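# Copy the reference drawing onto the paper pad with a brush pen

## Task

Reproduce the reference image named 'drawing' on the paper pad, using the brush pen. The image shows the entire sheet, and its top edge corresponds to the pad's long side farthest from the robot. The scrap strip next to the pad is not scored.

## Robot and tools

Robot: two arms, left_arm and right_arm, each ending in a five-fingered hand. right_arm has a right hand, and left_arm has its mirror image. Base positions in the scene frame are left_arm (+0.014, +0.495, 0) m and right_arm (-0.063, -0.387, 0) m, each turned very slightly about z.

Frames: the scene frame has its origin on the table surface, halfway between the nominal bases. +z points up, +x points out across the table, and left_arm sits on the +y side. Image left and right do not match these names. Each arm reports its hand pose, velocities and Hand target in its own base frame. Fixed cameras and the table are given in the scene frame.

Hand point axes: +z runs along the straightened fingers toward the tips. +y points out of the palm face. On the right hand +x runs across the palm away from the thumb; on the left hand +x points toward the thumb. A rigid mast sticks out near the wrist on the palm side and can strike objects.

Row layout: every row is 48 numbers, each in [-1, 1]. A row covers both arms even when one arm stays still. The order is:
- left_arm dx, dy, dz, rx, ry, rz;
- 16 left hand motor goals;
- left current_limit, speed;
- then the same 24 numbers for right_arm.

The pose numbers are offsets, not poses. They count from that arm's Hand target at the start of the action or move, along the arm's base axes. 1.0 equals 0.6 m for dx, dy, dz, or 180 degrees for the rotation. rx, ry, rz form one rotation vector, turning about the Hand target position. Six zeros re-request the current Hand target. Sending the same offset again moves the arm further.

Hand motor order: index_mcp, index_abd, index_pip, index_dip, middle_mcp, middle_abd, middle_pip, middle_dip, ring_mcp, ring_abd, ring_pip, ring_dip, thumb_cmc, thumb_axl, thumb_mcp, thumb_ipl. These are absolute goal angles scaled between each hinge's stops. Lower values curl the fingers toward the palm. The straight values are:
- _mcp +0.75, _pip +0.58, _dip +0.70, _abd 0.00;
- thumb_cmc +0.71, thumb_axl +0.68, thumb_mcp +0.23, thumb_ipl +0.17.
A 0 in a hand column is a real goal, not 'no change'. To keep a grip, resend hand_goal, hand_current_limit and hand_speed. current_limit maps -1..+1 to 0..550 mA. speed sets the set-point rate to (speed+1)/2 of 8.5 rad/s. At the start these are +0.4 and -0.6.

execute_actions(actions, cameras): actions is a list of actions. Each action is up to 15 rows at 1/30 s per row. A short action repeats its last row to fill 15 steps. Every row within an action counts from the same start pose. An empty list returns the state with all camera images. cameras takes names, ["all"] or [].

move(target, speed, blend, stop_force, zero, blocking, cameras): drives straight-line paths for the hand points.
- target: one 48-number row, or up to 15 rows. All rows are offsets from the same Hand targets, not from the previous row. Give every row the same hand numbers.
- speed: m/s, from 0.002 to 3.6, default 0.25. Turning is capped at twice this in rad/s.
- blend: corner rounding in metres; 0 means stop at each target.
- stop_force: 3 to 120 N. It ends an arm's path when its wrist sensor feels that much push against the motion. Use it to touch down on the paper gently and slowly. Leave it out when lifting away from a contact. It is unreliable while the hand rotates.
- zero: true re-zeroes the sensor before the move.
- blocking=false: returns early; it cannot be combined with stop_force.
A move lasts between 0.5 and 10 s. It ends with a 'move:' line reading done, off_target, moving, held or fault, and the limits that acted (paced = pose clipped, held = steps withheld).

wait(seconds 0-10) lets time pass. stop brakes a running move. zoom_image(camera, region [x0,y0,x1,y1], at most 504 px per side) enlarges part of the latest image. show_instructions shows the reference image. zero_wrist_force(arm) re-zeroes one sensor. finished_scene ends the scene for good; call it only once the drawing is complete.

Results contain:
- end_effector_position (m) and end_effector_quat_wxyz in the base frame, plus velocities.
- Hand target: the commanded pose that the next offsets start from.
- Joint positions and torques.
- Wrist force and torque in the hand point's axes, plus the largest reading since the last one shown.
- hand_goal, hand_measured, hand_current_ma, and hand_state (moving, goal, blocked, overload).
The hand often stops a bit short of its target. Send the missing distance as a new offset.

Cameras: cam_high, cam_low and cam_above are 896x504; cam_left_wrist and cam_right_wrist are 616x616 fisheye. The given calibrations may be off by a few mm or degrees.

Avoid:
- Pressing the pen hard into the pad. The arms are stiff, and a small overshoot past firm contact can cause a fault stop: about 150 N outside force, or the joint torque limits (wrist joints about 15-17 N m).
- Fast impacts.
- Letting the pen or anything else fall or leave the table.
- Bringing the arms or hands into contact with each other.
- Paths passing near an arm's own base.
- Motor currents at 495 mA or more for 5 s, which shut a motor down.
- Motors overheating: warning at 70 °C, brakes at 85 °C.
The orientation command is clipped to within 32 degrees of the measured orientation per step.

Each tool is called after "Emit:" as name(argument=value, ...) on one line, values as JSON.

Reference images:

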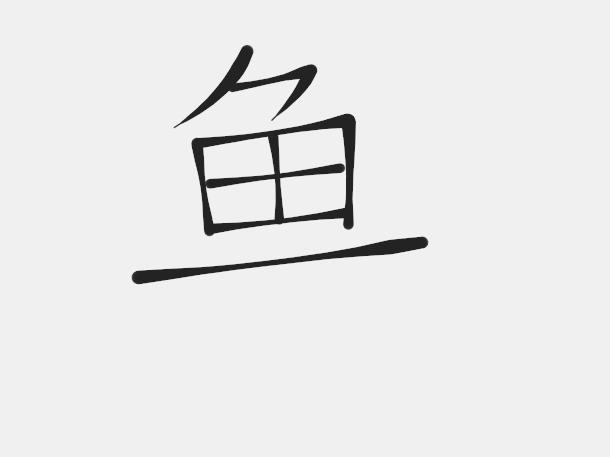

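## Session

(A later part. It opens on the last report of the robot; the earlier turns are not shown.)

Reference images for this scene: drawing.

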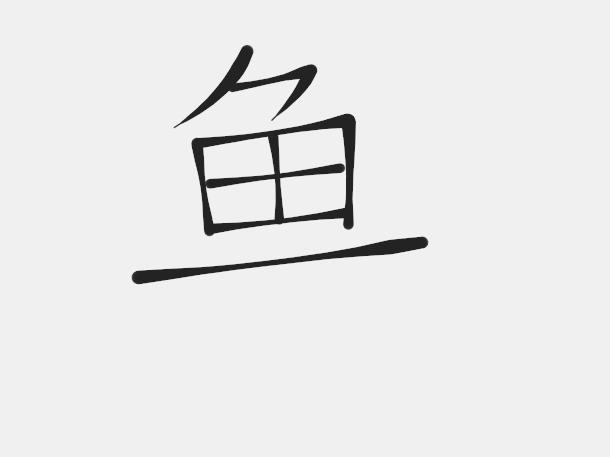

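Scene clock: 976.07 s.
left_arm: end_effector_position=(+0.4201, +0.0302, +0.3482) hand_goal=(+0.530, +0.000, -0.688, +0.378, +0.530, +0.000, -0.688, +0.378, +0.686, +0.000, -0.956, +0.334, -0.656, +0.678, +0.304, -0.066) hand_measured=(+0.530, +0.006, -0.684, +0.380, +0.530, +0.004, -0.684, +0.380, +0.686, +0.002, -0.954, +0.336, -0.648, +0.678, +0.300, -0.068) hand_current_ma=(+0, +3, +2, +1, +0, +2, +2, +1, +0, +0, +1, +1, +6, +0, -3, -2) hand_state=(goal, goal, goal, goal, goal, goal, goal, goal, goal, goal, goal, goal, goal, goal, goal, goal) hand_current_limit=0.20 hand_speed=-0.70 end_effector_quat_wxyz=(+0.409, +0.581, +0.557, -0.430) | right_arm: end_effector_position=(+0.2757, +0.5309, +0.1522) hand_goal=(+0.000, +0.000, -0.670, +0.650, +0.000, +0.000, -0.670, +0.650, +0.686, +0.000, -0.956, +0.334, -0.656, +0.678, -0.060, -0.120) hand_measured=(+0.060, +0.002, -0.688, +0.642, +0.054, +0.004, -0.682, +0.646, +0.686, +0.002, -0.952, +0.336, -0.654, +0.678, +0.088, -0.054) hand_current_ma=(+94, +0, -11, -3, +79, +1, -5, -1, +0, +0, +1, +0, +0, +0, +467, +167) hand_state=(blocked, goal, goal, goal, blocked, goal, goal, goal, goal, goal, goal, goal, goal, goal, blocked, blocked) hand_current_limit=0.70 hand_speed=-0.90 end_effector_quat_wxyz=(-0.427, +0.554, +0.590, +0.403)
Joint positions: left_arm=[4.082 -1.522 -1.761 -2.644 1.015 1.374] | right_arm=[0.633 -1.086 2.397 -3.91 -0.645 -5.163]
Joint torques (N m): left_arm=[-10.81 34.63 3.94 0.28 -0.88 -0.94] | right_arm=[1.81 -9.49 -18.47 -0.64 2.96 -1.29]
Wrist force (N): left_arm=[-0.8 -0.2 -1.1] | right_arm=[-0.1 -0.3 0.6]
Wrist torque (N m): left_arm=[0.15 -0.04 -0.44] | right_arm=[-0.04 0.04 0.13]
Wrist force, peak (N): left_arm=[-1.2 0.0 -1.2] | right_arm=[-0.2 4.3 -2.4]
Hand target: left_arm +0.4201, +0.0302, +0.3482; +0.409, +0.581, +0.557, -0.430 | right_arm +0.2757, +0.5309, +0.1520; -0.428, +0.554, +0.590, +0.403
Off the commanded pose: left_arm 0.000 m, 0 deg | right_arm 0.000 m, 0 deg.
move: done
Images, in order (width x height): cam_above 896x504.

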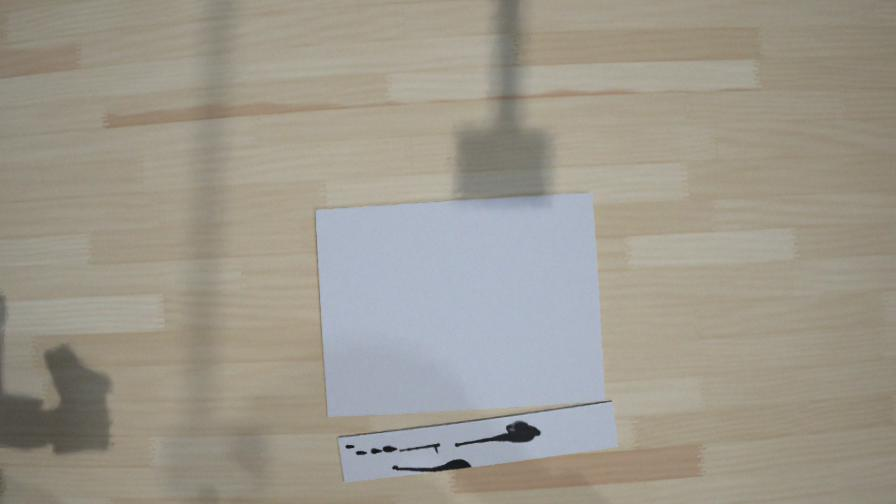

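Emit:
execute_actions(actions=[], cameras=["all"])

Emit:
zoom_image(camera="cam_above", region=[290, 170, 640, 500])

Scene clock: 1010.03 s.
left_arm: end_effector_position=(+0.4201, +0.0302, +0.3482) hand_goal=(+0.530, +0.000, -0.688, +0.378, +0.530, +0.000, -0.688, +0.378, +0.686, +0.000, -0.956, +0.334, -0.656, +0.678, +0.304, -0.066) hand_measured=(+0.530, +0.006, -0.684, +0.380, +0.530, +0.004, -0.684, +0.380, +0.686, +0.002, -0.954, +0.336, -0.648, +0.678, +0.300, -0.068) hand_current_ma=(+0, +3, +2, +1, +0, +2, +2, +1, +0, +0, +1, +1, +6, +0, -3, -2) hand_state=(goal, goal, goal, goal, goal, goal, goal, goal, goal, goal, goal, goal, goal, goal, goal, goal) hand_current_limit=0.20 hand_speed=-0.70 end_effector_quat_wxyz=(+0.409, +0.581, +0.557, -0.430) | right_arm: end_effector_position=(+0.2757, +0.5309, +0.1520) hand_goal=(+0.000, +0.000, -0.670, +0.650, +0.000, +0.000, -0.670, +0.650, +0.686, +0.000, -0.956, +0.334, -0.656, +0.678, -0.060, -0.120) hand_measured=(+0.060, +0.002, -0.688, +0.642, +0.054, +0.004, -0.682, +0.646, +0.686, +0.002, -0.952, +0.336, -0.654, +0.678, +0.088, -0.054) hand_current_ma=(+94, +0, -11, -3, +79, +1, -5, -1, +0, +0, +1, +0, +0, +0, +468, +167) hand_state=(blocked, goal, goal, goal, blocked, goal, goal, goal, goal, goal, goal, goal, goal, goal, blocked, blocked) hand_current_limit=0.70 hand_speed=-0.90 end_effector_quat_wxyz=(-0.428, +0.554, +0.590, +0.403)
Joint positions: left_arm=[4.082 -1.522 -1.761 -2.644 1.015 1.374] | right_arm=[0.633 -1.086 2.396 -3.91 -0.645 -5.163]
Joint velocities: within noise
Joint torques (N m): left_arm=[-11.8 34.67 1.7 0.12 -0.48 -0.97] | right_arm=[6.85 -8.9 -19.15 -3.77 -1.16 1.72]
Motor temperatures (°C): left_arm=[30 26 30 39 36 36] | right_arm=[28 29 28 34 33 35]
Wrist force (N): left_arm=[-0.6 -0.1 -1.1] | right_arm=[0.0 -0.3 0.4]
Wrist torque (N m): left_arm=[0.15 -0.06 -0.43] | right_arm=[-0.03 0.04 0.14]
Wrist force, peak (N): left_arm=[-1.3 -0.1 -1.2] | right_arm=[0.1 -0.6 0.9]
Hand target: left_arm +0.4201, +0.0302, +0.3482; +0.409, +0.581, +0.557, -0.430 | right_arm +0.2757, +0.5309, +0.1520; -0.428, +0.554, +0.590, +0.403
Off the commanded pose: left_arm 0.000 m, 0 deg | right_arm 0.000 m, 0 deg.
camera_calibration:
cam_left_wrist: T_world_to_cam=[[-0.628713, -0.268731, 0.729728, -0.00715971], [-0.547173, 0.819661, -0.169579, 0.222189], [-0.552558, -0.505904, -0.662374, 0.607982], [0, 0, 0, 1]] pos_world=[0.45302, 0.123537, 0.445615]
cam_right_wrist: T_world_to_cam=[[0.654876, -0.182842, -0.733285, 0.0625414], [-0.44224, -0.87953, -0.175645, 0.561674], [-0.612831, 0.439313, -0.656843, 0.16344], [0, 0, 0, 1]] pos_world=[0.307599, 0.433643, 0.25187]

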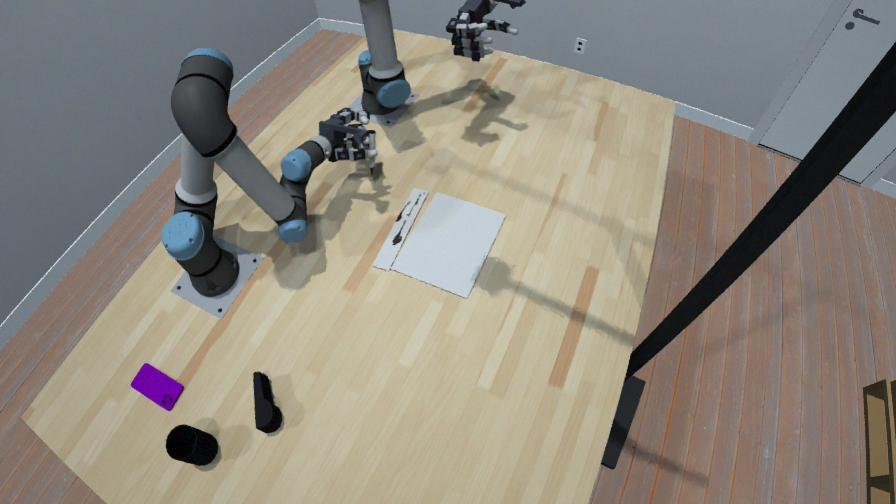

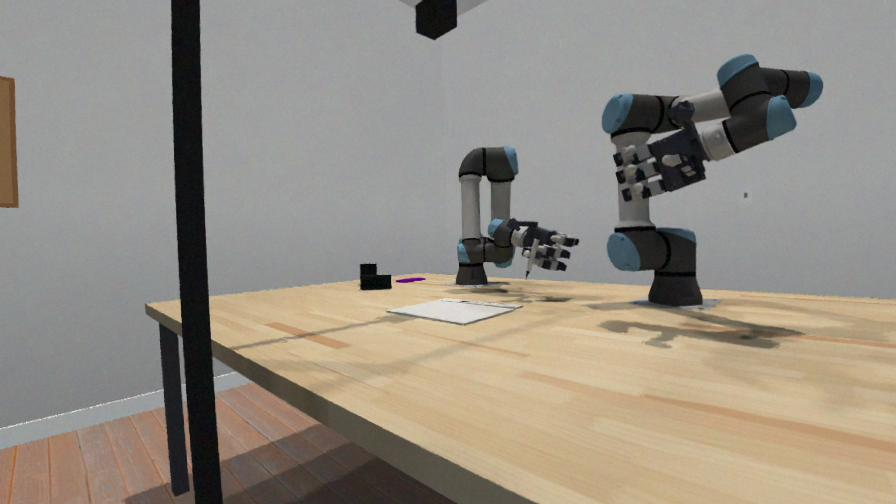

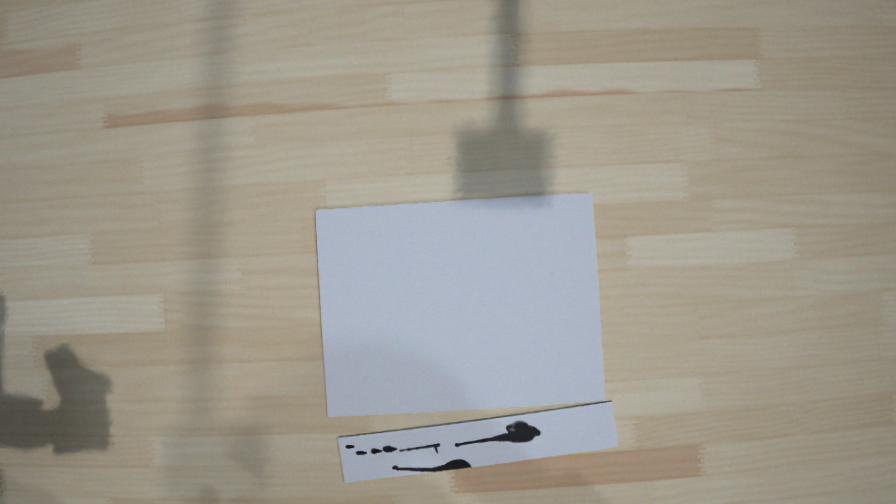

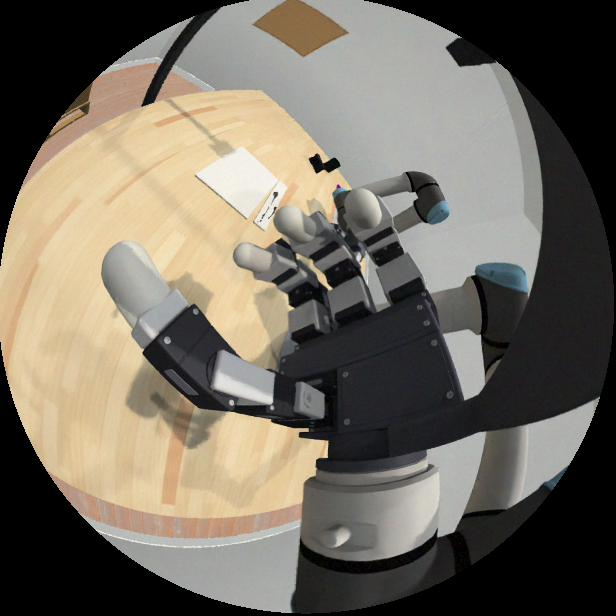

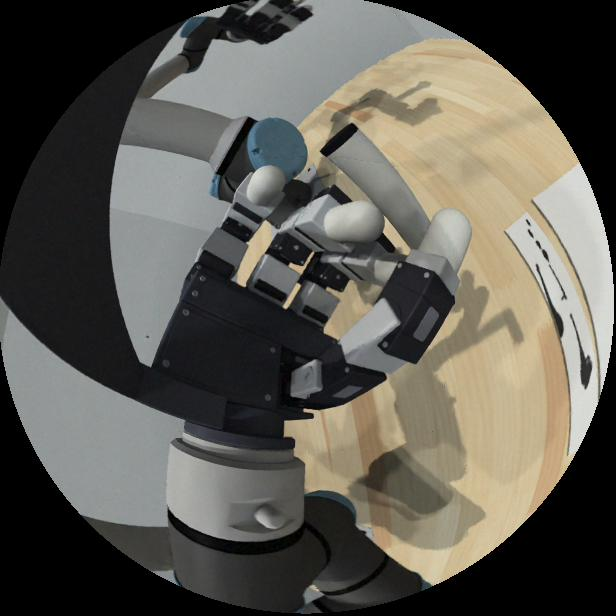

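Scaled by 1.440 from the camera's 896x504 image, which has a finer 1280x720 frame.

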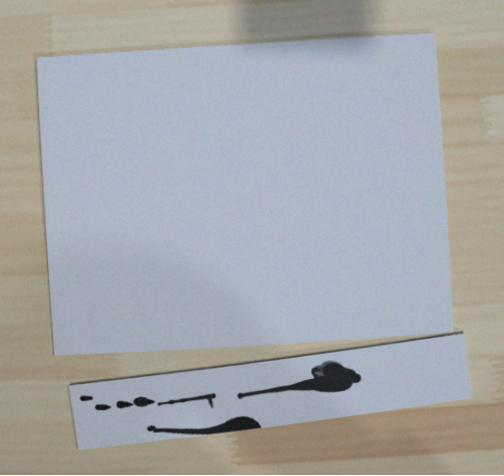

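Emit:
move(target=[0,0,0,0,0,0,0.529,0,-0.689,0.378,0.529,0,-0.689,0.378,0.685,0,-0.956,0.333,-0.657,0.678,0.303,-0.066,0.2,-0.7, 0.20183,-0.18933,-0.08667,0,0,0,0.0,0,-0.67,0.65,0.0,0,-0.67,0.65,0.685,0,-0.956,0.333,-0.657,0.678,-0.06,-0.12,0.7,-0.9], speed=0.12, cameras=["cam_high","cam_low","cam_above","cam_right_wrist"])

Emit:
zoom_image(camera="cam_low", region=[420, 180, 620, 330])

Emit:
zoom_image(camera="cam_high", region=[310, 130, 470, 280])

Scene clock: 1039.90 s.
left_arm: end_effector_position=(+0.4201, +0.0302, +0.3482) hand_goal=(+0.530, +0.000, -0.688, +0.378, +0.530, +0.000, -0.688, +0.378, +0.686, +0.000, -0.956, +0.334, -0.656, +0.678, +0.304, -0.066) hand_measured=(+0.530, +0.006, -0.684, +0.380, +0.530, +0.004, -0.684, +0.380, +0.686, +0.002, -0.954, +0.336, -0.648, +0.678, +0.300, -0.068) hand_current_ma=(+0, +3, +2, +1, +0, +2, +2, +1, +0, +0, +1, +1, +6, +0, -3, -2) hand_state=(goal, goal, goal, goal, goal, goal, goal, goal, goal, goal, goal, goal, goal, goal, goal, goal) hand_current_limit=0.20 hand_speed=-0.70 end_effector_quat_wxyz=(+0.409, +0.581, +0.557, -0.430) | right_arm: end_effector_position=(+0.3968, +0.4173, +0.1002) hand_goal=(+0.000, +0.000, -0.670, +0.650, +0.000, +0.000, -0.670, +0.650, +0.686, +0.000, -0.956, +0.334, -0.656, +0.678, -0.060, -0.120) hand_measured=(+0.060, +0.002, -0.688, +0.642, +0.054, +0.004, -0.682, +0.646, +0.686, +0.002, -0.952, +0.336, -0.654, +0.678, +0.088, -0.054) hand_current_ma=(+94, +0, -11, -3, +79, +1, -5, -1, +0, +0, +1, +0, +0, +0, +467, +167) hand_state=(blocked, goal, goal, goal, blocked, goal, goal, goal, goal, goal, goal, goal, goal, goal, blocked, blocked) hand_current_limit=0.70 hand_speed=-0.90 end_effector_quat_wxyz=(-0.427, +0.554, +0.590, +0.403)
Joint positions: left_arm=[4.082 -1.522 -1.761 -2.644 1.015 1.374] | right_arm=[0.198 -1.094 2.483 -3.356 -0.343 -5.866]
Joint torques (N m): left_arm=[-11.91 33.06 4.22 0.07 -0.67 -0.93] | right_arm=[-2.19 -8.17 -18.13 -4.16 -1.16 0.83]
Wrist force (N): left_arm=[-0.8 -0.4 -1.2] | right_arm=[0.1 -0.3 0.6]
Wrist torque (N m): left_arm=[0.13 -0.04 -0.44] | right_arm=[-0.05 0.01 0.30]
Wrist force, peak (N): left_arm=[-1.3 0.1 -1.4] | right_arm=[0.4 -1.4 1.4]
Hand target: left_arm +0.4201, +0.0302, +0.3482; +0.409, +0.581, +0.557, -0.430 | right_arm +0.3968, +0.4173, +0.1000; -0.428, +0.554, +0.590, +0.403
Off the commanded pose: left_arm 0.000 m, 0 deg | right_arm 0.000 m, 0 deg.
move: done
camera_calibration:
cam_right_wrist: T_world_to_cam=[[0.655168, -0.182716, -0.733055, -0.0757302], [-0.44209, -0.879557, -0.175886, 0.506209], [-0.612627, 0.439311, -0.657035, 0.253488], [0, 0, 0, 1]] pos_world=[0.428699, 0.320043, 0.200071]
Images, in order (width x height): cam_high 896x504, cam_low 896x504, cam_above 896x504, cam_right_wrist 616x616.

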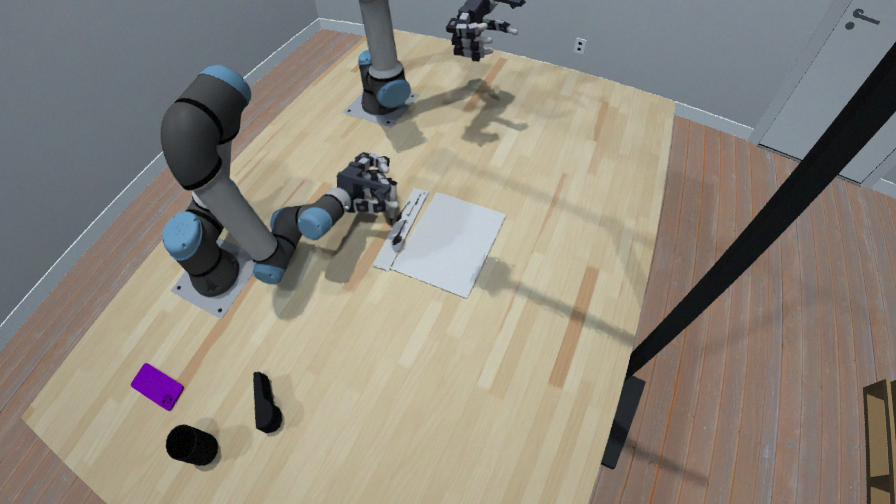

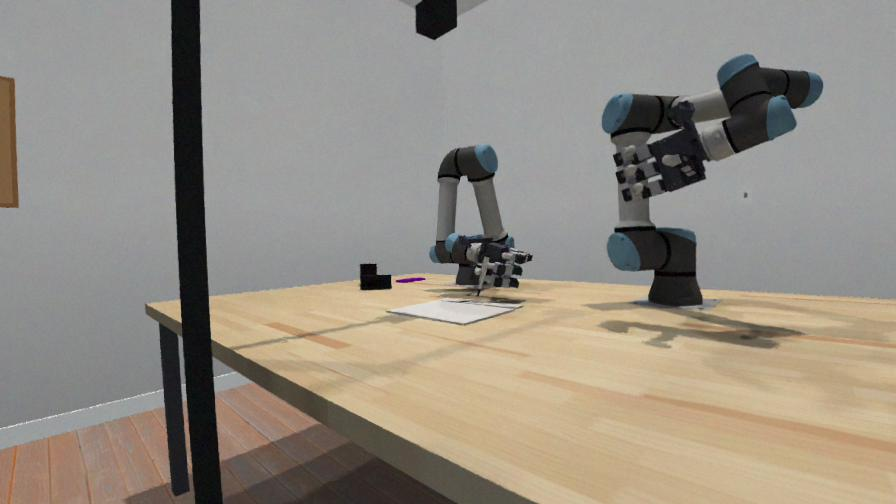

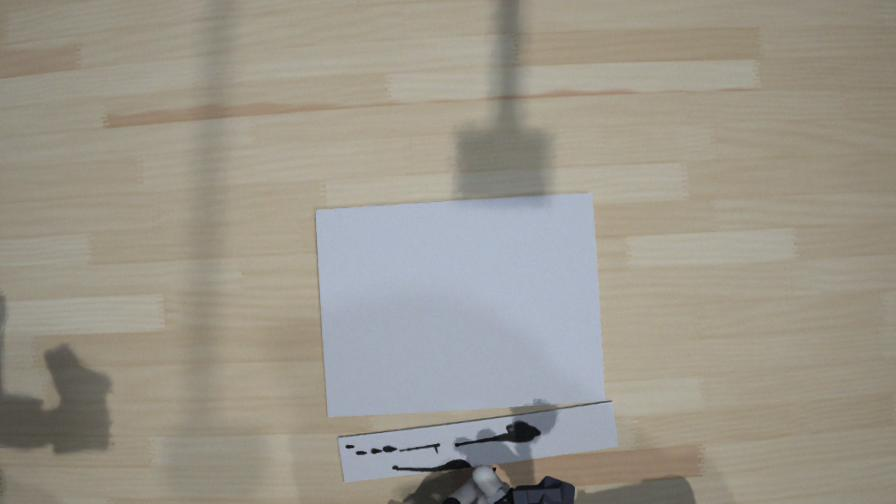

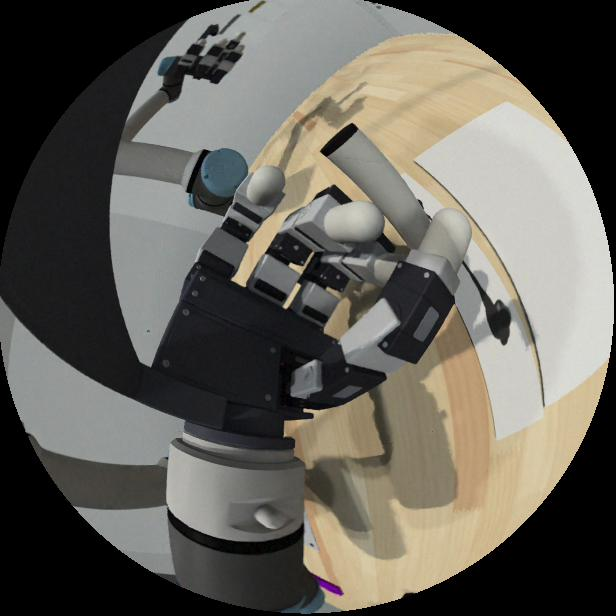

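Scaled by 2.520 from the camera's 896x504 image, which has a finer 1280x720 frame.

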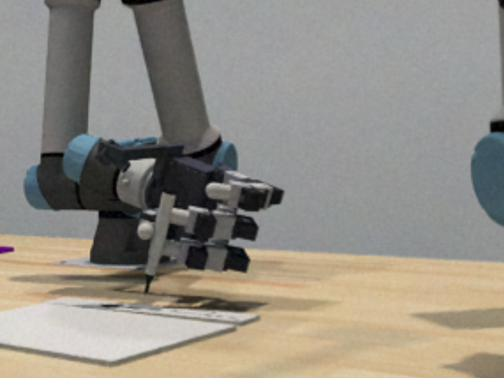

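Scaled by 3.150 from the camera's 896x504 image, which has a finer 1280x720 frame.

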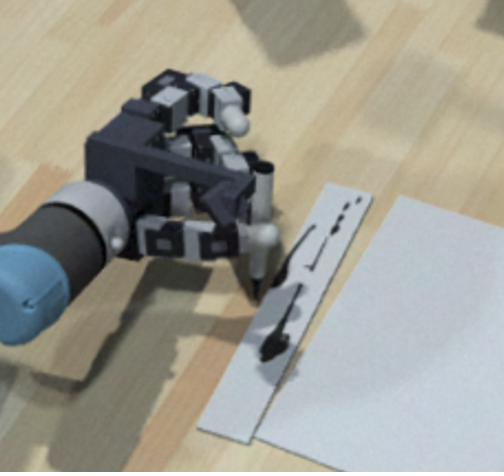

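Emit:
zoom_image(camera="cam_above", region=[430, 410, 570, 504])

Emit:
zoom_image(camera="cam_high", region=[370, 170, 430, 240])

Emit:
move(target=[0,0,0,0,0,0,0.529,0,-0.689,0.378,0.529,0,-0.689,0.378,0.685,0,-0.956,0.333,-0.657,0.678,0.303,-0.066,0.2,-0.7, 0,0,-0.03,0,0,0,0.0,0,-0.67,0.65,0.0,0,-0.67,0.65,0.685,0,-0.956,0.333,-0.657,0.678,-0.06,-0.12,0.7,-0.9], speed=0.03, stop_force=8, cameras=["cam_high","cam_above"])

Emit:
zoom_image(camera="cam_above", region=[430, 410, 570, 504])

Emit:
zoom_image(camera="cam_high", region=[370, 170, 430, 240])

Emit:
move(target=[0,0,0,0,0,0,0.529,0,-0.689,0.378,0.529,0,-0.689,0.378,0.685,0,-0.956,0.333,-0.657,0.678,0.303,-0.066,0.2,-0.7, 0,0,-0.00667,0,0,0,0.0,0,-0.67,0.65,0.0,0,-0.67,0.65,0.685,0,-0.956,0.333,-0.657,0.678,-0.06,-0.12,0.7,-0.9], speed=0.03, stop_force=8, cameras=["cam_high","cam_above"])

Emit:
zoom_image(camera="cam_above", region=[430, 410, 570, 504])

Emit:
zoom_image(camera="cam_high", region=[370, 170, 430, 240])

Scaled by 3.600 from the camera's 896x504 image, which has a finer 1280x720 frame.

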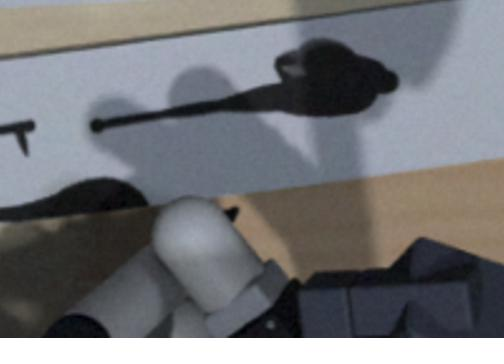

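Scaled by 7.200 from the camera's 896x504 image, which has a finer 1280x720 frame.

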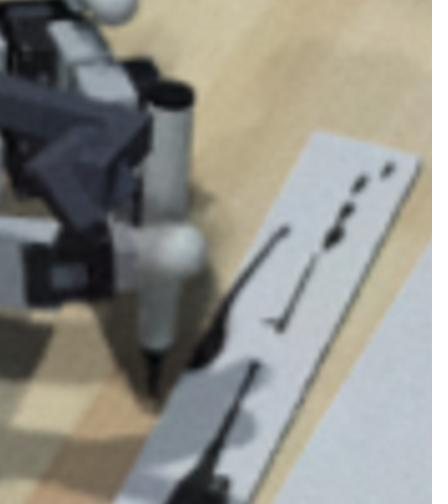

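Scene clock: 1052.70 s.
left_arm: end_effector_position=(+0.4201, +0.0302, +0.3482) hand_goal=(+0.530, +0.000, -0.688, +0.378, +0.530, +0.000, -0.688, +0.378, +0.686, +0.000, -0.956, +0.334, -0.656, +0.678, +0.304, -0.066) hand_measured=(+0.530, +0.006, -0.684, +0.380, +0.530, +0.004, -0.684, +0.380, +0.686, +0.002, -0.954, +0.336, -0.648, +0.678, +0.300, -0.068) hand_current_ma=(+0, +3, +2, +1, +0, +2, +2, +1, +0, +0, +1, +1, +6, +0, -3, -2) hand_state=(goal, goal, goal, goal, goal, goal, goal, goal, goal, goal, goal, goal, goal, goal, goal, goal) hand_current_limit=0.20 hand_speed=-0.70 end_effector_quat_wxyz=(+0.409, +0.581, +0.557, -0.430) | right_arm: end_effector_position=(+0.3968, +0.4173, +0.0821) hand_goal=(+0.000, +0.000, -0.670, +0.650, +0.000, +0.000, -0.670, +0.650, +0.686, +0.000, -0.956, +0.334, -0.656, +0.678, -0.060, -0.120) hand_measured=(+0.060, +0.002, -0.688, +0.642, +0.054, +0.004, -0.682, +0.646, +0.686, +0.002, -0.952, +0.336, -0.654, +0.678, +0.088, -0.054) hand_current_ma=(+94, +0, -11, -3, +79, +1, -5, -1, +0, +0, +1, +0, +0, +0, +467, +167) hand_state=(blocked, goal, goal, goal, blocked, goal, goal, goal, goal, goal, goal, goal, goal, goal, blocked, blocked) hand_current_limit=0.70 hand_speed=-0.90 end_effector_quat_wxyz=(-0.428, +0.554, +0.590, +0.403)
Joint positions: left_arm=[4.082 -1.522 -1.761 -2.644 1.015 1.374] | right_arm=[0.198 -1.025 2.479 -3.422 -0.343 -5.866]
Joint torques (N m): left_arm=[-10.22 33.83 2.26 0.1 -0.79 -0.88] | right_arm=[7.26 -49.32 -2.53 -0.66 -0.17 -1.49]
Wrist force (N): left_arm=[-0.7 -0.2 -1.1] | right_arm=[0.0 -0.2 0.7]
Wrist torque (N m): left_arm=[0.14 -0.06 -0.43] | right_arm=[-0.04 0.02 0.30]
Wrist force, peak (N): left_arm=[-1.3 0.0 -1.4] | right_arm=[0.2 -0.5 0.9]
Hand target: left_arm +0.4201, +0.0302, +0.3482; +0.409, +0.581, +0.557, -0.430 | right_arm +0.3968, +0.4173, +0.0820; -0.428, +0.554, +0.590, +0.403
Off the commanded pose: left_arm 0.000 m, 0 deg | right_arm 0.000 m, 0 deg.
move: done
Images, in order (width x height): cam_high 896x504, cam_above 896x504.

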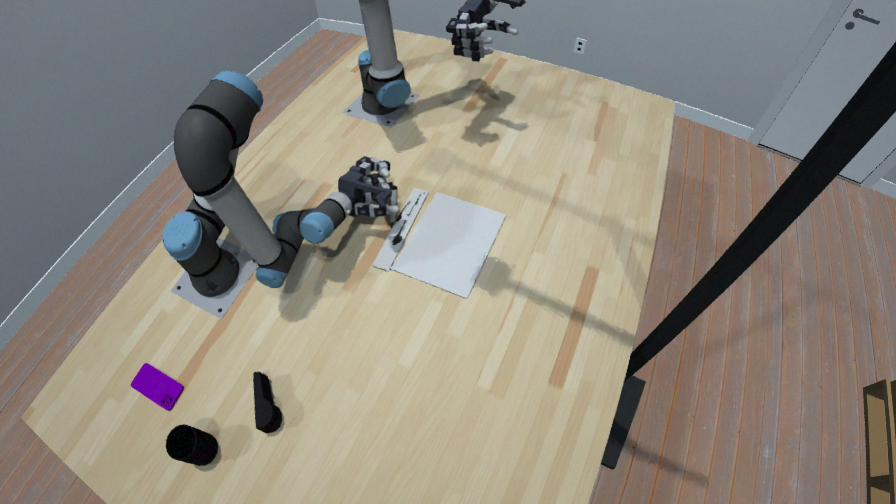

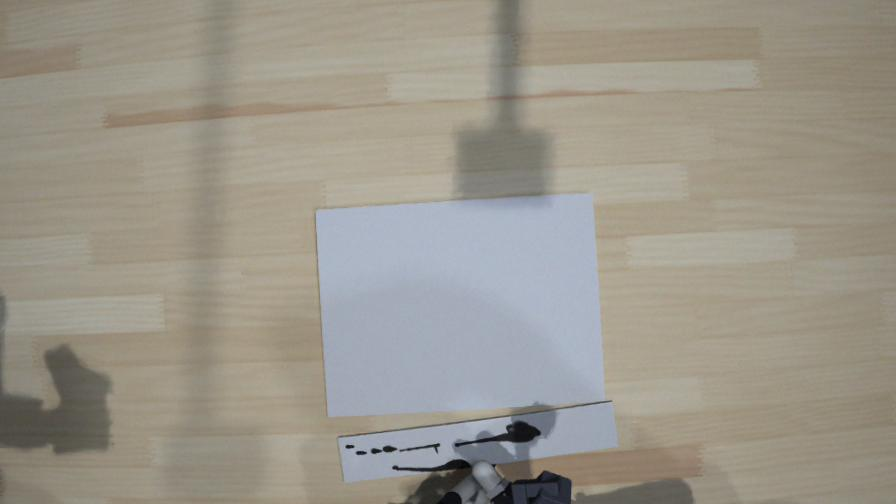

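Scaled by 3.600 from the camera's 896x504 image, which has a finer 1280x720 frame.

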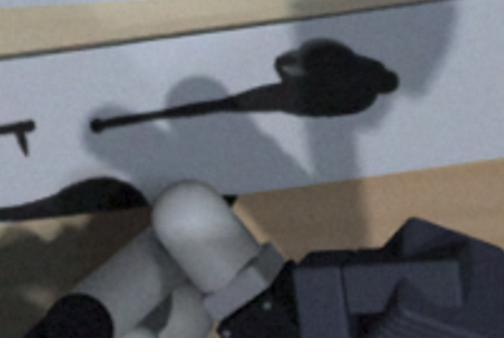

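Scaled by 7.200 from the camera's 896x504 image, which has a finer 1280x720 frame.

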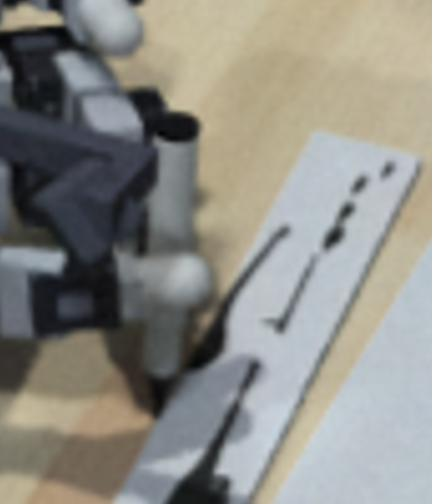

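Scene clock: 1053.80 s.
left_arm: end_effector_position=(+0.4201, +0.0302, +0.3482) hand_goal=(+0.530, +0.000, -0.688, +0.378, +0.530, +0.000, -0.688, +0.378, +0.686, +0.000, -0.956, +0.334, -0.656, +0.678, +0.304, -0.066) hand_measured=(+0.530, +0.006, -0.684, +0.380, +0.530, +0.004, -0.684, +0.380, +0.686, +0.002, -0.954, +0.336, -0.648, +0.678, +0.300, -0.068) hand_current_ma=(+0, +3, +2, +1, +0, +2, +2, +1, +0, +0, +1, +1, +6, +0, -3, -2) hand_state=(goal, goal, goal, goal, goal, goal, goal, goal, goal, goal, goal, goal, goal, goal, goal, goal) hand_current_limit=0.20 hand_speed=-0.70 end_effector_quat_wxyz=(+0.409, +0.581, +0.557, -0.430) | right_arm: end_effector_position=(+0.3968, +0.4173, +0.0780) hand_goal=(+0.000, +0.000, -0.670, +0.650, +0.000, +0.000, -0.670, +0.650, +0.686, +0.000, -0.956, +0.334, -0.656, +0.678, -0.060, -0.120) hand_measured=(+0.060, +0.002, -0.688, +0.642, +0.054, +0.004, -0.682, +0.646, +0.686, +0.002, -0.952, +0.336, -0.654, +0.678, +0.088, -0.054) hand_current_ma=(+94, +0, -11, -3, +79, +1, -5, -1, +0, +0, +1, +0, +0, +0, +468, +167) hand_state=(blocked, goal, goal, goal, blocked, goal, goal, goal, goal, goal, goal, goal, goal, goal, blocked, blocked) hand_current_limit=0.70 hand_speed=-0.90 end_effector_quat_wxyz=(-0.428, +0.554, +0.590, +0.403)
Joint positions: left_arm=[4.082 -1.522 -1.761 -2.644 1.015 1.374] | right_arm=[0.198 -1.01 2.478 -3.436 -0.343 -5.866]
Joint torques (N m): left_arm=[-11.94 34.9 4.26 0.26 -0.66 -0.87] | right_arm=[3.43 -48.57 -14.3 -0.85 -1.06 1.86]
Wrist force (N): left_arm=[-1.2 -0.1 -1.1] | right_arm=[0.2 -0.1 0.4]
Wrist torque (N m): left_arm=[0.16 -0.01 -0.47] | right_arm=[-0.01 0.01 0.31]
Wrist force, peak (N): left_arm=[-1.0 -0.4 -1.3] | right_arm=[0.8 -0.3 0.6]
Hand target: left_arm +0.4201, +0.0302, +0.3482; +0.409, +0.581, +0.557, -0.430 | right_arm +0.3968, +0.4173, +0.0780; -0.428, +0.554, +0.590, +0.403
Off the commanded pose: left_arm 0.000 m, 0 deg | right_arm 0.000 m, 0 deg.
move: done
Images, in order (width x height): cam_high 896x504, cam_above 896x504.

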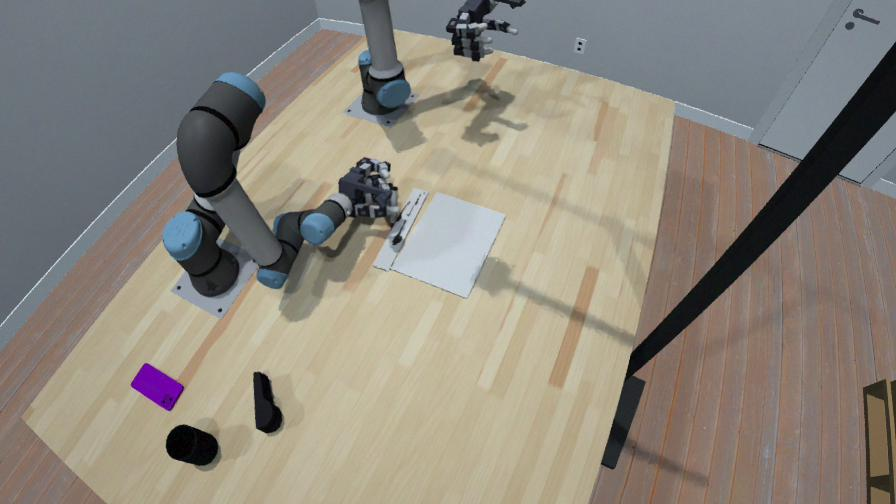

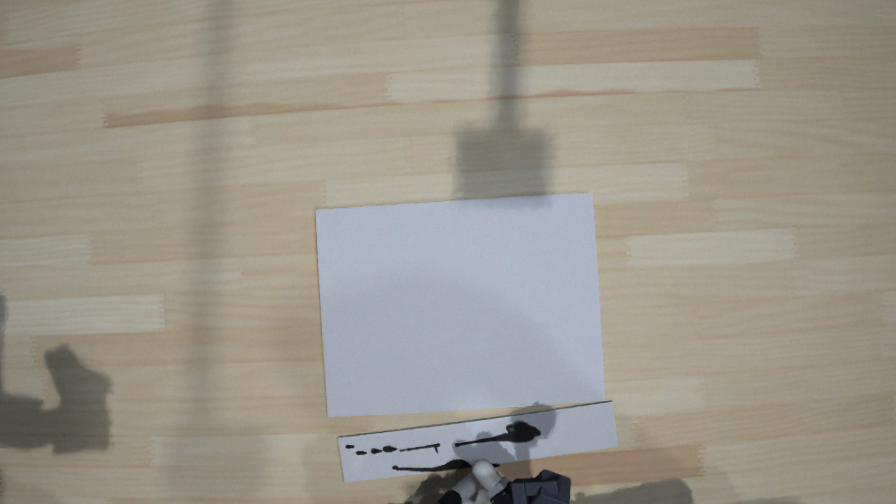

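Scaled by 3.600 from the camera's 896x504 image, which has a finer 1280x720 frame.

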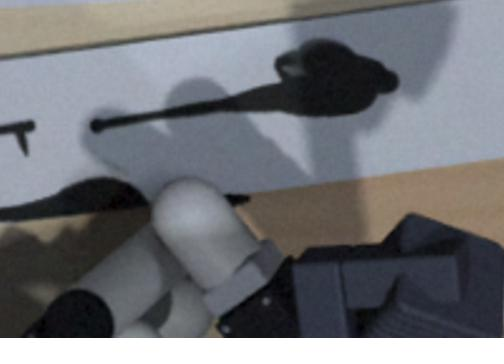

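Scaled by 7.200 from the camera's 896x504 image, which has a finer 1280x720 frame.

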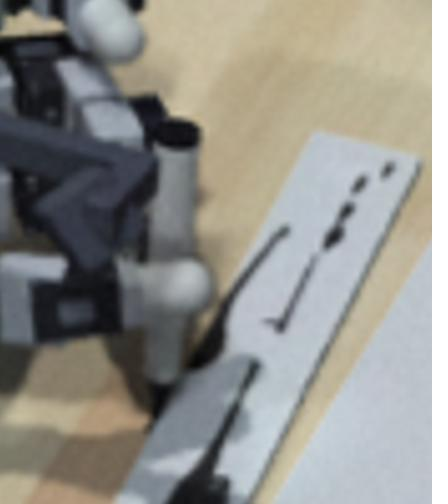

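Emit:
move(target=[0,0,0,0,0,0,0.529,0,-0.689,0.378,0.529,0,-0.689,0.378,0.685,0,-0.956,0.333,-0.657,0.678,0.303,-0.066,0.2,-0.7, 0,0,0.05,0,0,0,0.0,0,-0.67,0.65,0.0,0,-0.67,0.65,0.685,0,-0.956,0.333,-0.657,0.678,-0.06,-0.12,0.7,-0.9], speed=0.05)

Emit:
move(target=[0,0,0,0,0,0,0.529,0,-0.689,0.378,0.529,0,-0.689,0.378,0.685,0,-0.956,0.333,-0.657,0.678,0.303,-0.066,0.2,-0.7, -0.2,0,0,0,0,0,0.0,0,-0.67,0.65,0.0,0,-0.67,0.65,0.685,0,-0.956,0.333,-0.657,0.678,-0.06,-0.12,0.7,-0.9], speed=0.15, cameras=["cam_above"])

Emit:
zoom_image(camera="cam_above", region=[430, 410, 570, 504])

Scene clock: 1059.63 s.
left_arm: end_effector_position=(+0.4201, +0.0302, +0.3482) hand_goal=(+0.530, +0.000, -0.688, +0.378, +0.530, +0.000, -0.688, +0.378, +0.686, +0.000, -0.956, +0.334, -0.656, +0.678, +0.304, -0.066) hand_measured=(+0.530, +0.006, -0.684, +0.380, +0.530, +0.004, -0.684, +0.380, +0.686, +0.002, -0.954, +0.336, -0.648, +0.678, +0.300, -0.068) hand_current_ma=(+0, +3, +2, +1, +0, +2, +2, +1, +0, +0, +1, +1, +6, +0, -3, -2) hand_state=(goal, goal, goal, goal, goal, goal, goal, goal, goal, goal, goal, goal, goal, goal, goal, goal) hand_current_limit=0.20 hand_speed=-0.70 end_effector_quat_wxyz=(+0.409, +0.581, +0.557, -0.430) | right_arm: end_effector_position=(+0.3967, +0.4173, +0.1081) hand_goal=(+0.000, +0.000, -0.670, +0.650, +0.000, +0.000, -0.670, +0.650, +0.686, +0.000, -0.956, +0.334, -0.656, +0.678, -0.060, -0.120) hand_measured=(+0.060, +0.002, -0.688, +0.642, +0.054, +0.004, -0.682, +0.646, +0.686, +0.002, -0.952, +0.336, -0.654, +0.678, +0.088, -0.054) hand_current_ma=(+94, +0, -11, -3, +79, +1, -5, -1, +0, +0, +1, +0, +0, +0, +467, +167) hand_state=(blocked, goal, goal, goal, blocked, goal, goal, goal, goal, goal, goal, goal, goal, goal, blocked, blocked) hand_current_limit=0.70 hand_speed=-0.90 end_effector_quat_wxyz=(-0.427, +0.554, +0.590, +0.403)
Joint positions: left_arm=[4.082 -1.522 -1.761 -2.644 1.015 1.374] | right_arm=[0.198 -1.124 2.483 -3.326 -0.343 -5.866]
Joint torques (N m): left_arm=[-11.32 33.91 4.01 0.24 -0.78 -1.09] | right_arm=[-5.01 -8.93 -2.43 -5.28 1.58 -0.71]
Wrist force (N): left_arm=[-0.9 -0.1 -1.1] | right_arm=[-0.1 -0.2 0.4]
Wrist torque (N m): left_arm=[0.16 -0.04 -0.44] | right_arm=[-0.03 0.06 0.27]
Wrist force, peak (N): left_arm=[-1.3 0.0 -1.3] | right_arm=[0.5 -0.6 0.7]
Hand target: left_arm +0.4201, +0.0302, +0.3482; +0.409, +0.581, +0.557, -0.430 | right_arm +0.3968, +0.4173, +0.1080; -0.428, +0.554, +0.590, +0.403
Off the commanded pose: left_arm 0.000 m, 0 deg | right_arm 0.000 m, 0 deg.
move: done

Scene clock: 1060.93 s.
left_arm: end_effector_position=(+0.4201, +0.0302, +0.3482) hand_goal=(+0.530, +0.000, -0.688, +0.378, +0.530, +0.000, -0.688, +0.378, +0.686, +0.000, -0.956, +0.334, -0.656, +0.678, +0.304, -0.066) hand_measured=(+0.530, +0.006, -0.684, +0.380, +0.530, +0.004, -0.684, +0.380, +0.686, +0.002, -0.954, +0.336, -0.648, +0.678, +0.300, -0.068) hand_current_ma=(+0, +3, +2, +1, +0, +2, +2, +1, +0, +0, +1, +1, +6, +0, -3, -2) hand_state=(goal, goal, goal, goal, goal, goal, goal, goal, goal, goal, goal, goal, goal, goal, goal, goal) hand_current_limit=0.20 hand_speed=-0.70 end_effector_quat_wxyz=(+0.409, +0.581, +0.557, -0.430) | right_arm: end_effector_position=(+0.2768, +0.4173, +0.1079) hand_goal=(+0.000, +0.000, -0.670, +0.650, +0.000, +0.000, -0.670, +0.650, +0.686, +0.000, -0.956, +0.334, -0.656, +0.678, -0.060, -0.120) hand_measured=(+0.060, +0.002, -0.688, +0.642, +0.054, +0.004, -0.682, +0.646, +0.686, +0.002, -0.952, +0.336, -0.654, +0.678, +0.088, -0.054) hand_current_ma=(+94, +0, -11, -3, +79, +1, -5, -1, +0, +0, +1, +0, +0, +0, +467, +167) hand_state=(blocked, goal, goal, goal, blocked, goal, goal, goal, goal, goal, goal, goal, goal, goal, blocked, blocked) hand_current_limit=0.70 hand_speed=-0.90 end_effector_quat_wxyz=(-0.428, +0.554, +0.590, +0.402)
Joint positions: left_arm=[4.082 -1.522 -1.761 -2.644 1.015 1.374] | right_arm=[0.294 -1.063 2.72 -3.842 -0.39 -5.632]
Joint torques (N m): left_arm=[-10.89 34.42 2.84 -0.01 -0.58 -1.03] | right_arm=[-5.04 -42.13 1.92 -1.4 3.49 -1.48]
Wrist force (N): left_arm=[-0.9 -0.2 -1.2] | right_arm=[0.1 -0.3 0.5]
Wrist torque (N m): left_arm=[0.14 -0.02 -0.45] | right_arm=[-0.03 0.02 0.16]
Wrist force, peak (N): left_arm=[-1.3 -0.2 -1.2] | right_arm=[0.2 -1.8 0.5]
Hand target: left_arm +0.4201, +0.0302, +0.3482; +0.409, +0.581, +0.557, -0.430 | right_arm +0.2768, +0.4173, +0.1080; -0.428, +0.554, +0.590, +0.403
Off the commanded pose: left_arm 0.000 m, 0 deg | right_arm 0.000 m, 0 deg.
move: done
Images, in order (width x height): cam_above 896x504.

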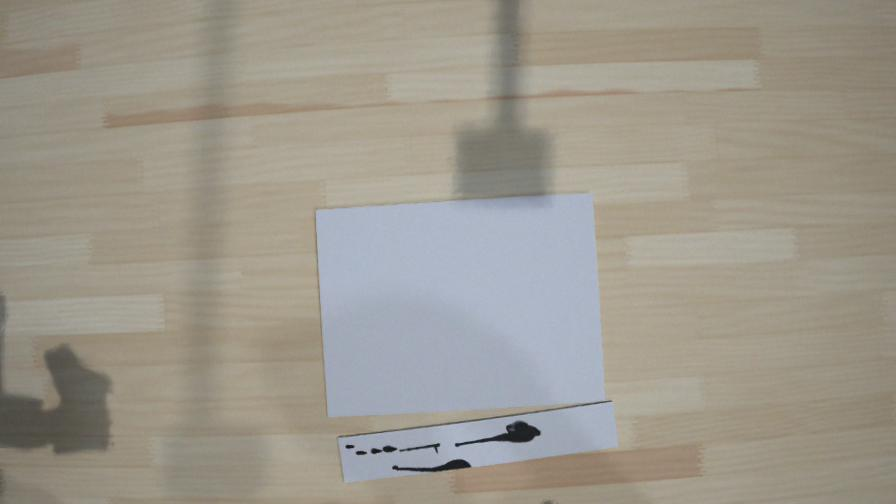

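Scaled by 3.600 from the camera's 896x504 image, which has a finer 1280x720 frame.

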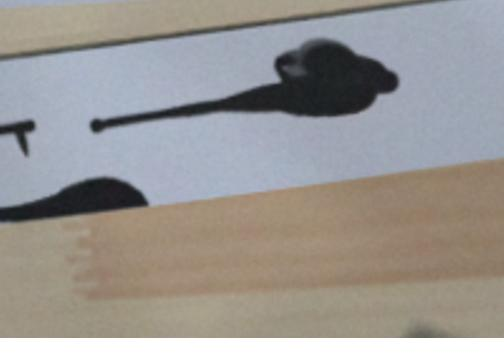

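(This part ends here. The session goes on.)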